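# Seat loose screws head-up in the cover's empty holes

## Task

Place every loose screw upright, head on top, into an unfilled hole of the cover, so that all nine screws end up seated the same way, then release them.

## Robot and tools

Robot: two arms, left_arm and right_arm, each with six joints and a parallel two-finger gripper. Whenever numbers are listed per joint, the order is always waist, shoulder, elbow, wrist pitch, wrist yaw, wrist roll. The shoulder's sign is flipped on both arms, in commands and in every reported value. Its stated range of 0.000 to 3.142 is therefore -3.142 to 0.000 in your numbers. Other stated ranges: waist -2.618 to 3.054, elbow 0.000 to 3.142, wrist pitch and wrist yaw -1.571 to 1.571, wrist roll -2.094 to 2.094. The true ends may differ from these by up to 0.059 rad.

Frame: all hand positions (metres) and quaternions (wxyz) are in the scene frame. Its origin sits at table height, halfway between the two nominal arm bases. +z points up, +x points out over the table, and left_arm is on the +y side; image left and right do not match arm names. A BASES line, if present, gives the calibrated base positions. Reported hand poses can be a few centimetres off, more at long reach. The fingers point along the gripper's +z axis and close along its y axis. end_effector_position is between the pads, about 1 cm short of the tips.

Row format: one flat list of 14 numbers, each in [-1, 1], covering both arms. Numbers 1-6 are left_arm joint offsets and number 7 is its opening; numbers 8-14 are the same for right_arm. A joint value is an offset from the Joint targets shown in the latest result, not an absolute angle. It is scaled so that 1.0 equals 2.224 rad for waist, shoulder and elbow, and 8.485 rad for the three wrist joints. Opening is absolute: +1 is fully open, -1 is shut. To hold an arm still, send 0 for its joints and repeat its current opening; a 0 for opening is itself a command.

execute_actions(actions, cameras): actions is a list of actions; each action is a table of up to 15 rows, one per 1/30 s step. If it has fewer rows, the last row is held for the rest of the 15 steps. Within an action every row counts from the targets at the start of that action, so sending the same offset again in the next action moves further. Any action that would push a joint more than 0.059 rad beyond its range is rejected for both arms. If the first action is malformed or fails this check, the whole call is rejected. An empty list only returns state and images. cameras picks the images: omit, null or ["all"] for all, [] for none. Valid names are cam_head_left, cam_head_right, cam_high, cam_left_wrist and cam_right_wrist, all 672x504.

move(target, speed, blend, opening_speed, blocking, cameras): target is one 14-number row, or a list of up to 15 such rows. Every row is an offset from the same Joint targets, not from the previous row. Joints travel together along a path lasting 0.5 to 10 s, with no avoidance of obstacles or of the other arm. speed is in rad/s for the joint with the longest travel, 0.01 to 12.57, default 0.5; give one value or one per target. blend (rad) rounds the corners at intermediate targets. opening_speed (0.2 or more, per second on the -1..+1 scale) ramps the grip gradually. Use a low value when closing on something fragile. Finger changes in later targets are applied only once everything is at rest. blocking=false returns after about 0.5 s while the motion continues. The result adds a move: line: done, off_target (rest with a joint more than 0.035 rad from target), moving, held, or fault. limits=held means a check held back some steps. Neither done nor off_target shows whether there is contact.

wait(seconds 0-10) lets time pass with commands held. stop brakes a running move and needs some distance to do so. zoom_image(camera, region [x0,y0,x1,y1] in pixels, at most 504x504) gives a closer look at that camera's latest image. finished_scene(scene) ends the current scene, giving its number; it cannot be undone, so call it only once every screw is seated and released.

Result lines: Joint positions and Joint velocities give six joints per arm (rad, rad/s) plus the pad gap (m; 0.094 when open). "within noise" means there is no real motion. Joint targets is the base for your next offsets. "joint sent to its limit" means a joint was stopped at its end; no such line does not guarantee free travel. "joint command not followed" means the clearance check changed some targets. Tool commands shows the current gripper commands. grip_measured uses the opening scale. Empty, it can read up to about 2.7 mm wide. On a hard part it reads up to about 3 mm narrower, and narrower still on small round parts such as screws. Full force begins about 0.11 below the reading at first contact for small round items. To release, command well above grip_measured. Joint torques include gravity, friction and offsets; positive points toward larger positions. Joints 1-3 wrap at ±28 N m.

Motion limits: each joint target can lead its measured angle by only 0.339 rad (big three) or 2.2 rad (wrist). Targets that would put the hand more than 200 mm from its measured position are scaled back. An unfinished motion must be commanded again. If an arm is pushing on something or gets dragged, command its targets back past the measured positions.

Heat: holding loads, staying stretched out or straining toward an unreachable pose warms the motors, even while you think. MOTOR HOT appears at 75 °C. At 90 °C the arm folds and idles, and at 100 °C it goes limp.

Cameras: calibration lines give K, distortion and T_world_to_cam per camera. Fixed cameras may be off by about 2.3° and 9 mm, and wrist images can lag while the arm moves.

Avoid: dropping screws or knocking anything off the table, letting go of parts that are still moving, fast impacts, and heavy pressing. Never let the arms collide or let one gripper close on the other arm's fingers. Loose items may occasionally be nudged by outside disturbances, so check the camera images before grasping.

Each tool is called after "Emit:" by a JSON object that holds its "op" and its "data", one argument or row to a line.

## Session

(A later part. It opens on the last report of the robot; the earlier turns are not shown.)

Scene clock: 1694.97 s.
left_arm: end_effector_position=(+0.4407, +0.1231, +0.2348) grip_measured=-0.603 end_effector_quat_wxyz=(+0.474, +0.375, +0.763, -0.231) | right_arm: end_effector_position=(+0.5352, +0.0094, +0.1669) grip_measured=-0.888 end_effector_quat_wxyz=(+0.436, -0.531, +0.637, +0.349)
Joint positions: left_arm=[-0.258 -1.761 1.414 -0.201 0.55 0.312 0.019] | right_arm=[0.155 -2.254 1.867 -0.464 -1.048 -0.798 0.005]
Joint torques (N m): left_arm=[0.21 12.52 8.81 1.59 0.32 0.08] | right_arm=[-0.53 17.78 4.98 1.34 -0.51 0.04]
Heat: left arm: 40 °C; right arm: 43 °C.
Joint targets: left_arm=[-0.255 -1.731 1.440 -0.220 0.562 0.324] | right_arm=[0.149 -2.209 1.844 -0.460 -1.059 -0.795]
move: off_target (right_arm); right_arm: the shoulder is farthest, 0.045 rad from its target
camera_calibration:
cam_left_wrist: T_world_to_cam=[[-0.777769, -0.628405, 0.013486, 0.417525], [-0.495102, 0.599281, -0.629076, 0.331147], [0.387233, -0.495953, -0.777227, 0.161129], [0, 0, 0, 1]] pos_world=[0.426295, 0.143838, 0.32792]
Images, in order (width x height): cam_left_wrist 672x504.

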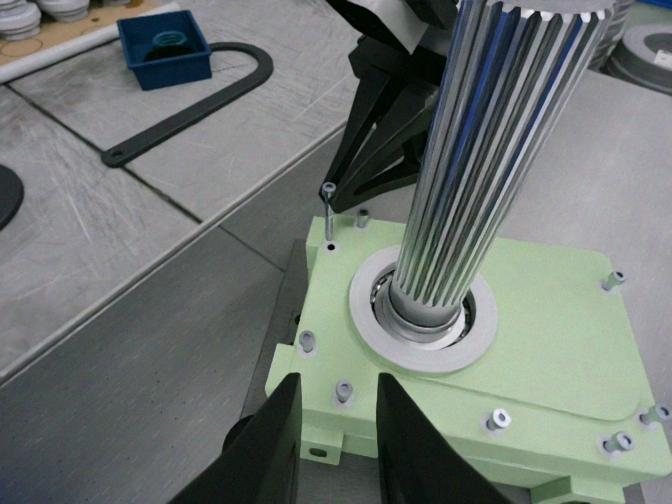

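Emit:
{"op": "move", "data": {
  "target": [0,0,0,0,0,0,-0.6,0,0.0013,-0.0118,0.0032,0,0,-0.95],
  "speed": 0.1,
  "cameras": ["cam_left_wrist"]
}}

Emit:
{"op": "zoom_image", "data": {
  "camera": "cam_left_wrist",
  "region": [290, 190, 370, 270]
}}

Scene clock: 1711.23 s.
left_arm: end_effector_position=(+0.4407, +0.1231, +0.2348) grip_measured=-0.603 end_effector_quat_wxyz=(+0.474, +0.375, +0.763, -0.231) | right_arm: end_effector_position=(+0.5339, +0.0092, +0.1603) grip_measured=-0.888 end_effector_quat_wxyz=(+0.436, -0.531, +0.637, +0.349)
Joint positions: left_arm=[-0.258 -1.761 1.414 -0.201 0.55 0.312 0.019] | right_arm=[0.155 -2.254 1.841 -0.438 -1.048 -0.798 0.005]
Joint torques (N m): left_arm=[0.23 12.66 8.73 1.58 0.34 0.07] | right_arm=[-0.53 17.96 5 1.37 -0.51 0.04]
Heat: left arm: 40 °C; right arm: 47 °C.
Joint targets: left_arm=[-0.255 -1.731 1.440 -0.220 0.562 0.324] | right_arm=[0.149 -2.206 1.818 -0.432 -1.059 -0.795]
move: off_target (right_arm); right_arm: the shoulder is farthest, 0.047 rad from its target
camera_calibration:
cam_left_wrist: T_world_to_cam=[[-0.777769, -0.628405, 0.013486, 0.417525], [-0.495102, 0.599281, -0.629076, 0.331147], [0.387233, -0.495953, -0.777227, 0.161129], [0, 0, 0, 1]] pos_world=[0.426295, 0.143838, 0.32792]
Images, in order (width x height): cam_left_wrist 672x504.

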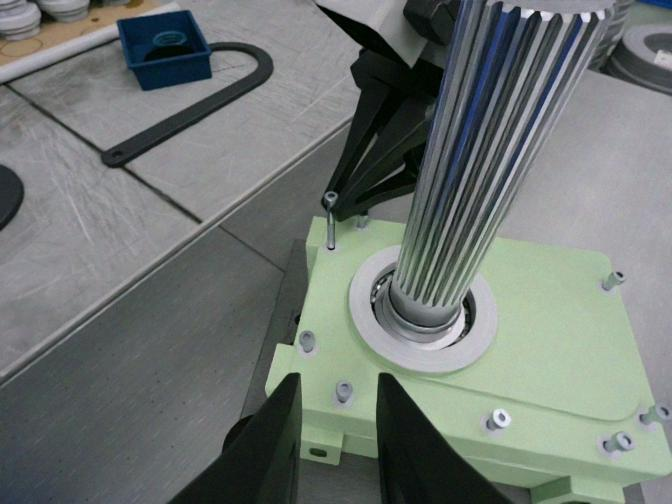

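Scaled by 6.300 from the camera's 672x504 image, which has a finer 960x720 frame.

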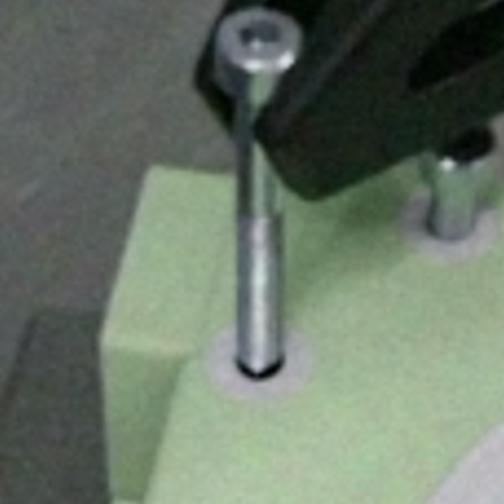

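Emit:
{"op": "move", "data": {
  "target": [0,0,0,0,0,0,-0.6,0,0,-0.0128,0.0043,0,0,-0.95],
  "speed": 0.1,
  "cameras": ["cam_left_wrist"]
}}

Emit:
{"op": "zoom_image", "data": {
  "camera": "cam_left_wrist",
  "region": [290, 190, 370, 270]
}}

Scene clock: 1724.70 s.
left_arm: end_effector_position=(+0.4407, +0.1231, +0.2348) grip_measured=-0.603 end_effector_quat_wxyz=(+0.474, +0.375, +0.763, -0.231) | right_arm: end_effector_position=(+0.5336, +0.0092, +0.1551) grip_measured=-0.888 end_effector_quat_wxyz=(+0.440, -0.532, +0.635, +0.347)
Joint positions: left_arm=[-0.258 -1.761 1.414 -0.201 0.55 0.312 0.019] | right_arm=[0.155 -2.252 1.813 -0.402 -1.048 -0.798 0.005]
Joint torques (N m): left_arm=[0.18 12.63 8.7 1.62 0.29 0.09] | right_arm=[-0.53 17.8 4.96 1.36 -0.51 0.04]
Heat: left arm: 40 °C; right arm: 51 °C.
Joint targets: left_arm=[-0.255 -1.731 1.440 -0.220 0.562 0.324] | right_arm=[0.149 -2.206 1.790 -0.396 -1.059 -0.795]
move: off_target (right_arm); right_arm: the shoulder is farthest, 0.046 rad from its target
camera_calibration:
cam_left_wrist: T_world_to_cam=[[-0.777769, -0.628405, 0.013486, 0.417525], [-0.495102, 0.599281, -0.629076, 0.331147], [0.387233, -0.495953, -0.777227, 0.161129], [0, 0, 0, 1]] pos_world=[0.426295, 0.143838, 0.32792]
Images, in order (width x height): cam_left_wrist 672x504.

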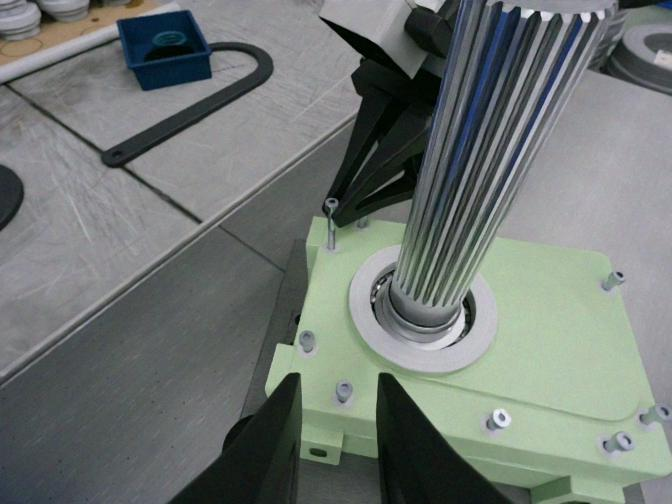

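Scaled by 6.300 from the camera's 672x504 image, which has a finer 960x720 frame.

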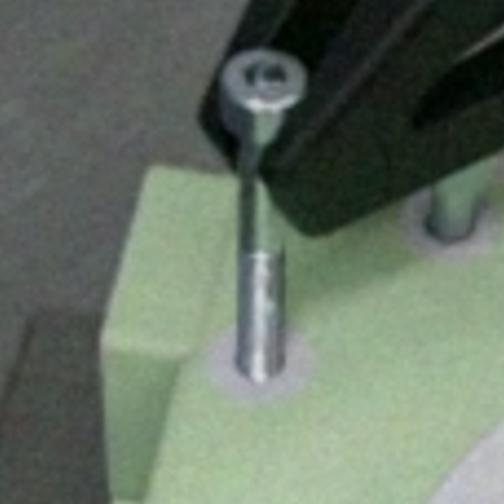

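Emit:
{"op": "move", "data": {
  "target": [0,0,0,0,0,0,-0.6,0,0,-0.0150,0.0051,0,0,-0.95],
  "speed": 0.1,
  "cameras": ["cam_left_wrist"]
}}

Emit:
{"op": "zoom_image", "data": {
  "camera": "cam_left_wrist",
  "region": [290, 190, 370, 270]
}}

Scene clock: 1731.93 s.
left_arm: end_effector_position=(+0.4407, +0.1231, +0.2348) grip_measured=-0.603 end_effector_quat_wxyz=(+0.474, +0.375, +0.763, -0.231) | right_arm: end_effector_position=(+0.5331, +0.0091, +0.1485) grip_measured=-0.888 end_effector_quat_wxyz=(+0.444, -0.534, +0.632, +0.345)
Joint positions: left_arm=[-0.258 -1.761 1.414 -0.201 0.55 0.312 0.019] | right_arm=[0.155 -2.251 1.78 -0.357 -1.048 -0.798 0.005]
Joint torques (N m): left_arm=[0.18 12.56 8.84 1.58 0.3 0.09] | right_arm=[-0.53 17.7 4.92 1.38 -0.51 0.04]
Heat: left arm: 40 °C; right arm: 50 °C.
Joint targets: left_arm=[-0.255 -1.731 1.440 -0.220 0.562 0.324] | right_arm=[0.149 -2.206 1.756 -0.353 -1.059 -0.795]
move: off_target (right_arm); right_arm: the shoulder is farthest, 0.045 rad from its target
camera_calibration:
cam_left_wrist: T_world_to_cam=[[-0.777769, -0.628405, 0.013486, 0.417525], [-0.495102, 0.599281, -0.629076, 0.331147], [0.387233, -0.495953, -0.777227, 0.161129], [0, 0, 0, 1]] pos_world=[0.426295, 0.143838, 0.32792]
Images, in order (width x height): cam_left_wrist 672x504.

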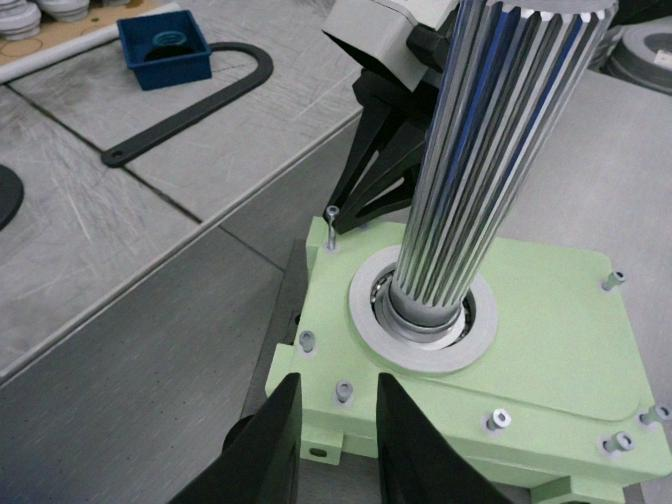

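Scaled by 6.300 from the camera's 672x504 image, which has a finer 960x720 frame.

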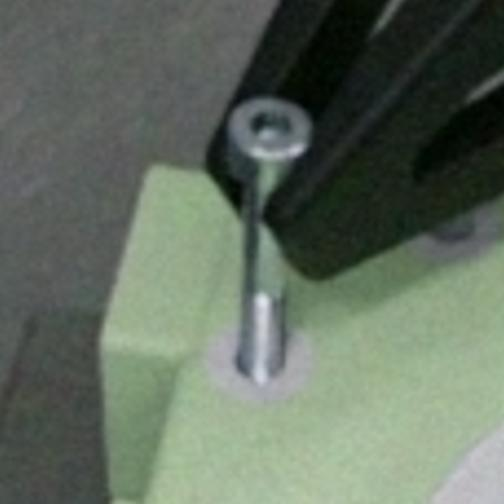

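Emit:
{"op": "move", "data": {
  "target": [0,0,0,0,0,0,-0.6,0,0,0,0,0,0,-0.78],
  "opening_speed": 0.2,
  "cameras": ["cam_left_wrist","cam_right_wrist"]
}}

Emit:
{"op": "zoom_image", "data": {
  "camera": "cam_left_wrist",
  "region": [290, 190, 370, 270]
}}

Emit:
{"op": "zoom_image", "data": {
  "camera": "cam_right_wrist",
  "region": [240, 304, 440, 504]
}}

Scene clock: 1742.17 s.
left_arm: end_effector_position=(+0.4407, +0.1231, +0.2348) grip_measured=-0.603 end_effector_quat_wxyz=(+0.474, +0.375, +0.763, -0.231) | right_arm: end_effector_position=(+0.5332, +0.0091, +0.1485) grip_measured=-0.782 end_effector_quat_wxyz=(+0.444, -0.534, +0.632, +0.345)
Joint positions: left_arm=[-0.258 -1.761 1.414 -0.201 0.55 0.312 0.019] | right_arm=[0.155 -2.251 1.78 -0.357 -1.048 -0.798 0.01]
Joint torques (N m): left_arm=[0.36 12.59 8.9 1.58 0.29 0.11] | right_arm=[-0.54 17.7 4.92 1.37 -0.51 0.04]
Heat: left arm: 40 °C; right arm: 49 °C.
Joint targets: left_arm=[-0.255 -1.731 1.440 -0.220 0.562 0.324] | right_arm=[0.149 -2.206 1.757 -0.353 -1.059 -0.795]
move: off_target (right_arm); right_arm: the shoulder is farthest, 0.045 rad from its target
camera_calibration:
cam_left_wrist: T_world_to_cam=[[-0.777769, -0.628405, 0.013486, 0.417525], [-0.495102, 0.599281, -0.629076, 0.331147], [0.387233, -0.495953, -0.777227, 0.161129], [0, 0, 0, 1]] pos_world=[0.426295, 0.143838, 0.32792]
cam_right_wrist: T_world_to_cam=[[0.981904, -0.186662, 0.0319713, -0.527107], [-0.113653, -0.715852, -0.68894, 0.210982], [0.151485, 0.672839, -0.724113, 0.109146], [0, 0, 0, 1]] pos_world=[0.525013, -0.0207963, 0.24124]
Images, in order (width x height): cam_left_wrist 672x504, cam_right_wrist 672x504.

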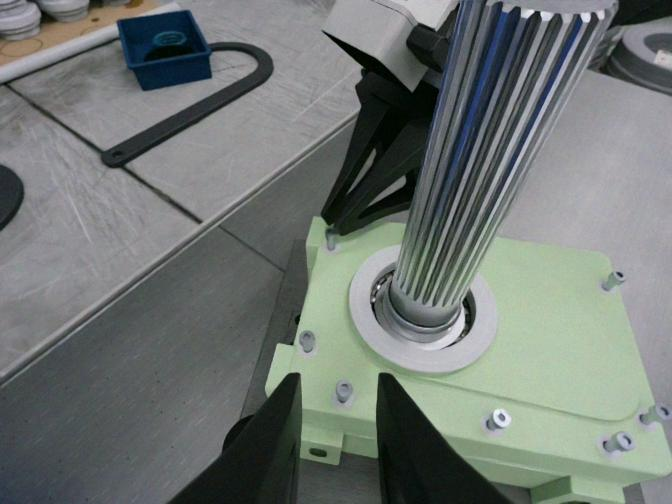

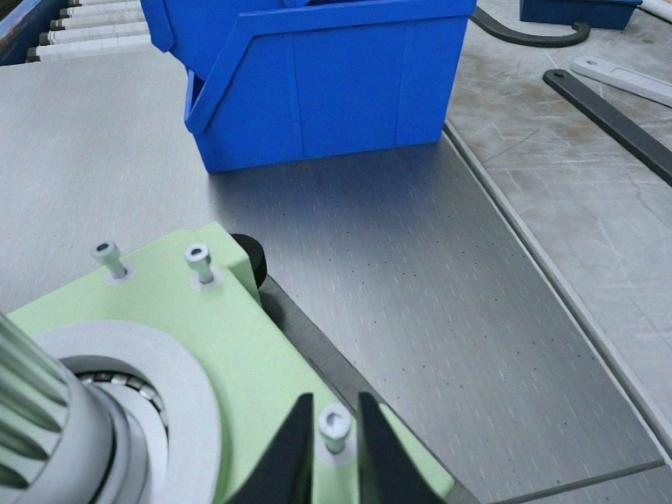

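Scaled by 6.300 from the camera's 672x504 image, which has a finer 960x720 frame.

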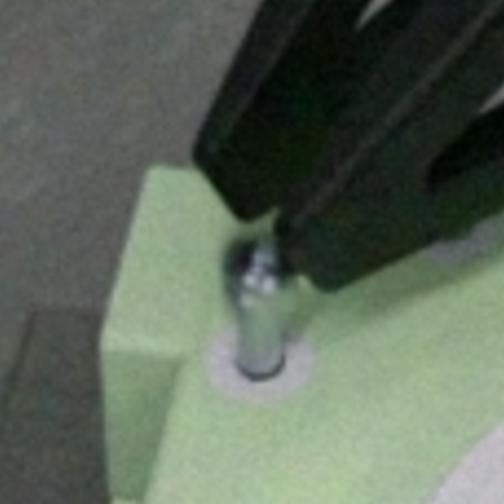

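Scaled by 2.520 from the camera's 672x504 image, which has a finer 960x720 frame.

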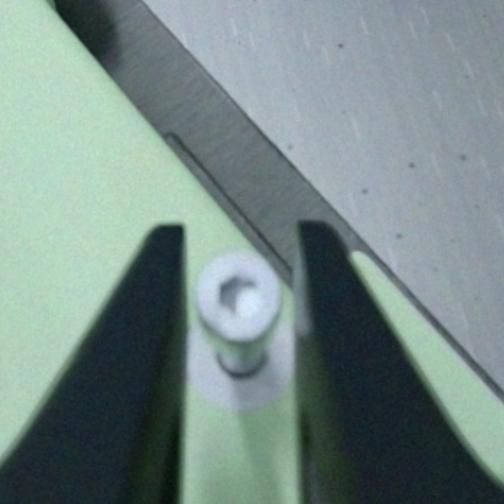

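Emit:
{"op": "move", "data": {
  "target": [
    [0,0,0,0,0,0,-0.6,0,0.0015,0.0400,-0.006,0,0,-0.7],
    [0,0,0,0,0,0,-0.6,0,0.0060,0.0724,-0.0153,0,0,-0.7]
  ],
  "speed": 0.15,
  "cameras": ["cam_left_wrist","cam_right_wrist"]
}}

Emit:
{"op": "zoom_image", "data": {
  "camera": "cam_left_wrist",
  "region": [290, 190, 370, 270]
}}

Scene clock: 1756.33 s.
left_arm: end_effector_position=(+0.4407, +0.1231, +0.2348) grip_measured=-0.603 end_effector_quat_wxyz=(+0.474, +0.375, +0.763, -0.231) | right_arm: end_effector_position=(+0.5369, +0.0097, +0.1826) grip_measured=-0.702 end_effector_quat_wxyz=(+0.449, -0.536, +0.628, +0.341)
Joint positions: left_arm=[-0.258 -1.761 1.414 -0.201 0.55 0.312 0.019] | right_arm=[0.155 -2.236 1.885 -0.462 -1.048 -0.798 0.014]
Joint torques (N m): left_arm=[0.31 12.57 8.75 1.58 0.32 0.07] | right_arm=[-0.53 17.51 9.01 1.09 -0.5 0.04]
Heat: left arm: 40 °C; right arm: 48 °C.
Joint targets: left_arm=[-0.255 -1.731 1.440 -0.220 0.562 0.324] | right_arm=[0.149 -2.192 1.918 -0.482 -1.059 -0.795]
move: off_target (right_arm); right_arm: the shoulder is farthest, 0.043 rad from its target
camera_calibration:
cam_left_wrist: T_world_to_cam=[[-0.777769, -0.628405, 0.013486, 0.417525], [-0.495102, 0.599281, -0.629076, 0.331147], [0.387233, -0.495953, -0.777227, 0.161129], [0, 0, 0, 1]] pos_world=[0.426295, 0.143838, 0.32792]
cam_right_wrist: T_world_to_cam=[[0.981332, -0.186745, 0.0459792, -0.534012], [-0.103481, -0.714222, -0.692228, 0.230397], [0.162109, 0.674547, -0.720213, 0.126503], [0, 0, 0, 1]] pos_world=[0.527377, -0.0205021, 0.275149]
Images, in order (width x height): cam_left_wrist 672x504, cam_right_wrist 672x504.

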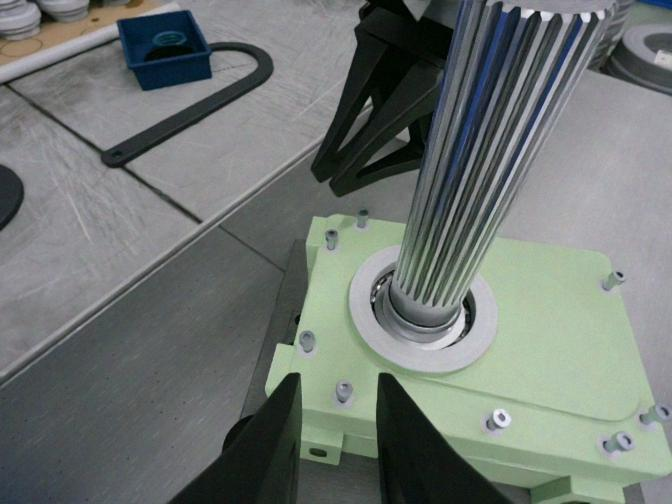

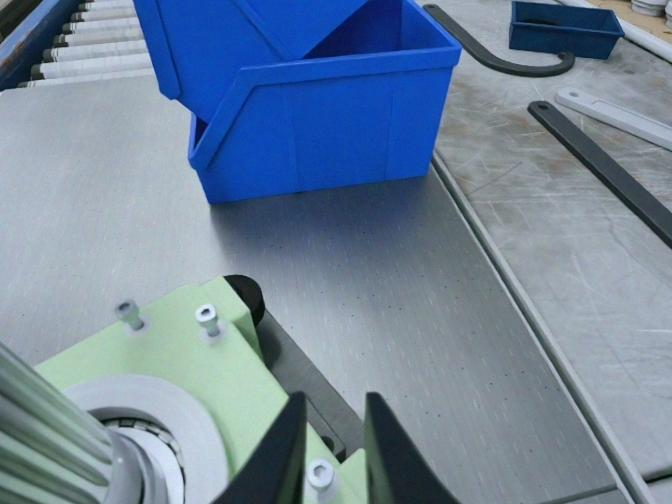

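Scaled by 6.300 from the camera's 672x504 image, which has a finer 960x720 frame.

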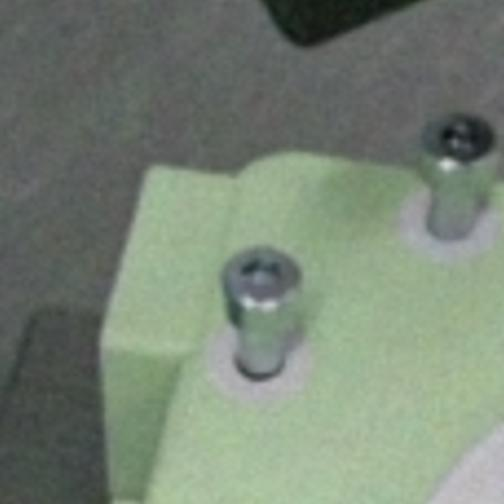

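Emit:
{"op": "move", "data": {
  "target": [
    [0,0,0,0,0,0,-0.6,0,0.02,0.09,-0.02,0,0,-0.6],
    [0,0,0,0,0,0,-0.6,-0.22,0.02,0.09,-0.02,0.04,0,-0.6]
  ],
  "speed": [0.3,0.6],
  "cameras": ["cam_left_wrist","cam_right_wrist","cam_head_right","cam_head_left","cam_high"]
}}

Emit:
{"op": "zoom_image", "data": {
  "camera": "cam_left_wrist",
  "region": [270, 180, 672, 504]
}}

Emit:
{"op": "zoom_image", "data": {
  "camera": "cam_head_right",
  "region": [320, 160, 460, 320]
}}

Scene clock: 1766.93 s.
left_arm: end_effector_position=(+0.4407, +0.1231, +0.2348) grip_measured=-0.603 end_effector_quat_wxyz=(+0.474, +0.375, +0.763, -0.231) | right_arm: end_effector_position=(+0.6070, -0.3121, +0.2354) grip_measured=-0.602 end_effector_quat_wxyz=(+0.495, -0.334, +0.800, +0.062)
Joint positions: left_arm=[-0.258 -1.761 1.414 -0.201 0.55 0.312 0.019] | right_arm=[-0.348 -2.183 2.089 -0.633 -0.716 -0.798 0.019]
Joint torques (N m): left_arm=[0.31 12.67 8.79 1.59 0.33 0.08] | right_arm=[0.4 16.47 8.91 1.38 -0.32 0.04]
Heat: left arm: 40 °C; right arm: 50 °C.
Joint targets: left_arm=[-0.255 -1.731 1.440 -0.220 0.562 0.324] | right_arm=[-0.341 -2.148 2.118 -0.652 -0.719 -0.796]
move: done
camera_calibration:
cam_left_wrist: T_world_to_cam=[[-0.777769, -0.628405, 0.013486, 0.417525], [-0.495102, 0.599281, -0.629076, 0.331147], [0.387233, -0.495953, -0.777227, 0.161129], [0, 0, 0, 1]] pos_world=[0.426295, 0.143838, 0.32792]
cam_right_wrist: T_world_to_cam=[[0.600045, -0.768099, 0.223539, -0.65704], [-0.57515, -0.608448, -0.546804, 0.329466], [0.556011, 0.199539, -0.806868, 0.00326943], [0, 0, 0, 1]] pos_world=[0.581928, -0.304861, 0.329665]

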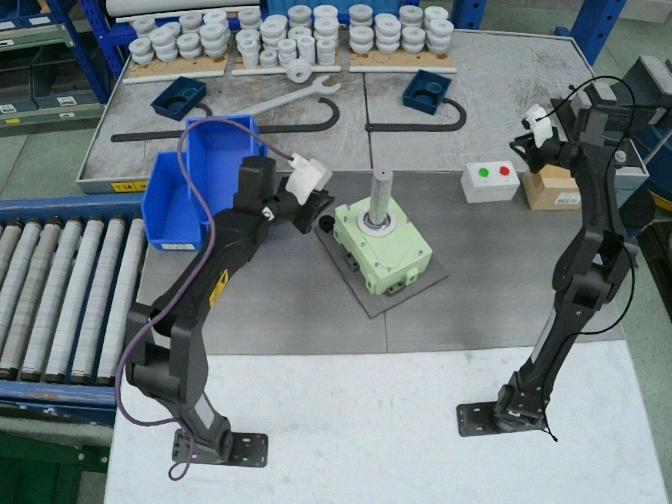

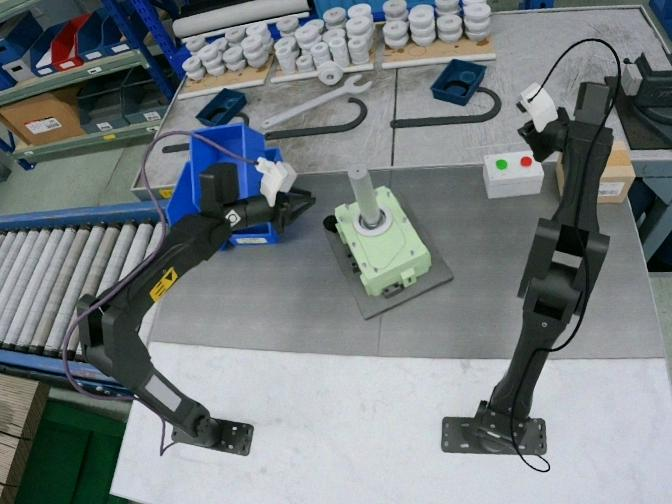

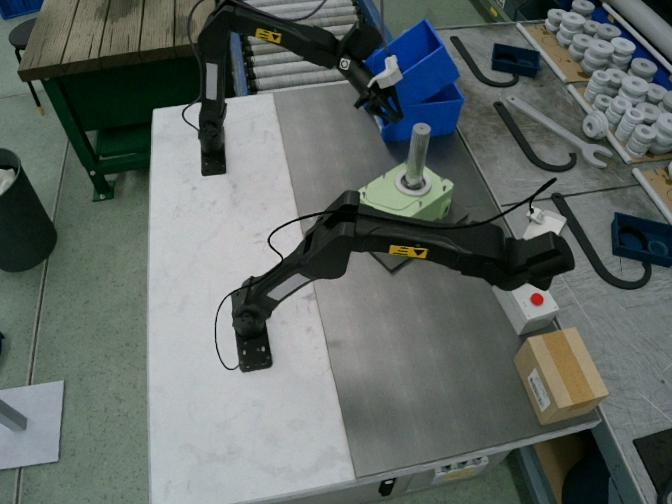

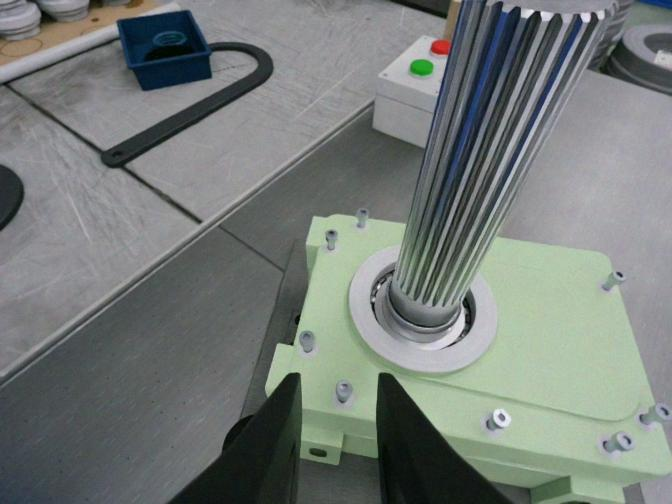

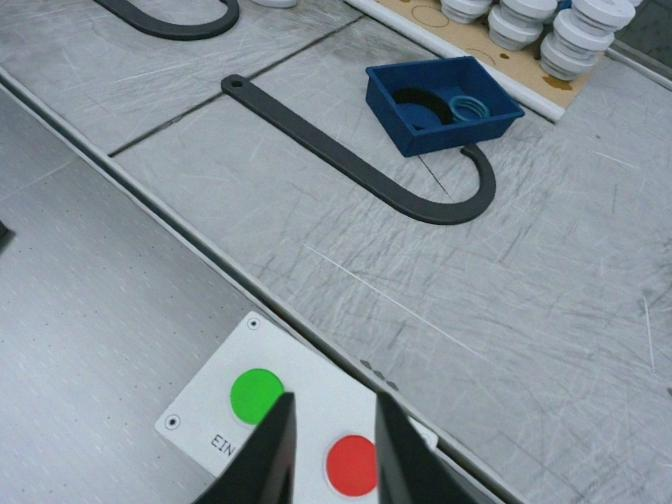

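Scaled by 1.254 from the camera's 672x504 image, which has a finer 960x720 frame.

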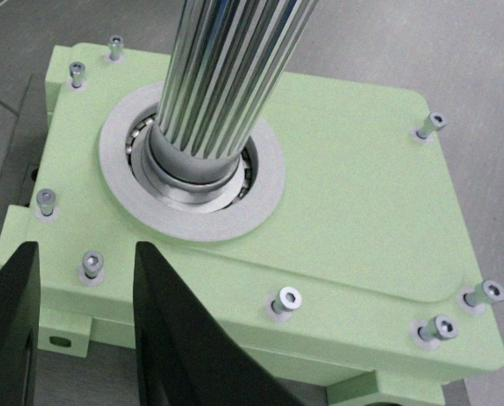

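Scaled by 3.150 from the camera's 672x504 image, which has a finer 960x720 frame.

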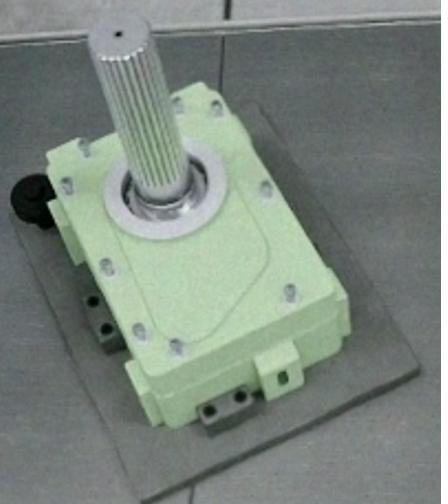

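Emit:
{"op": "finished_scene", "data": {
  "scene": 2
}}

The scene is finished: the task was done.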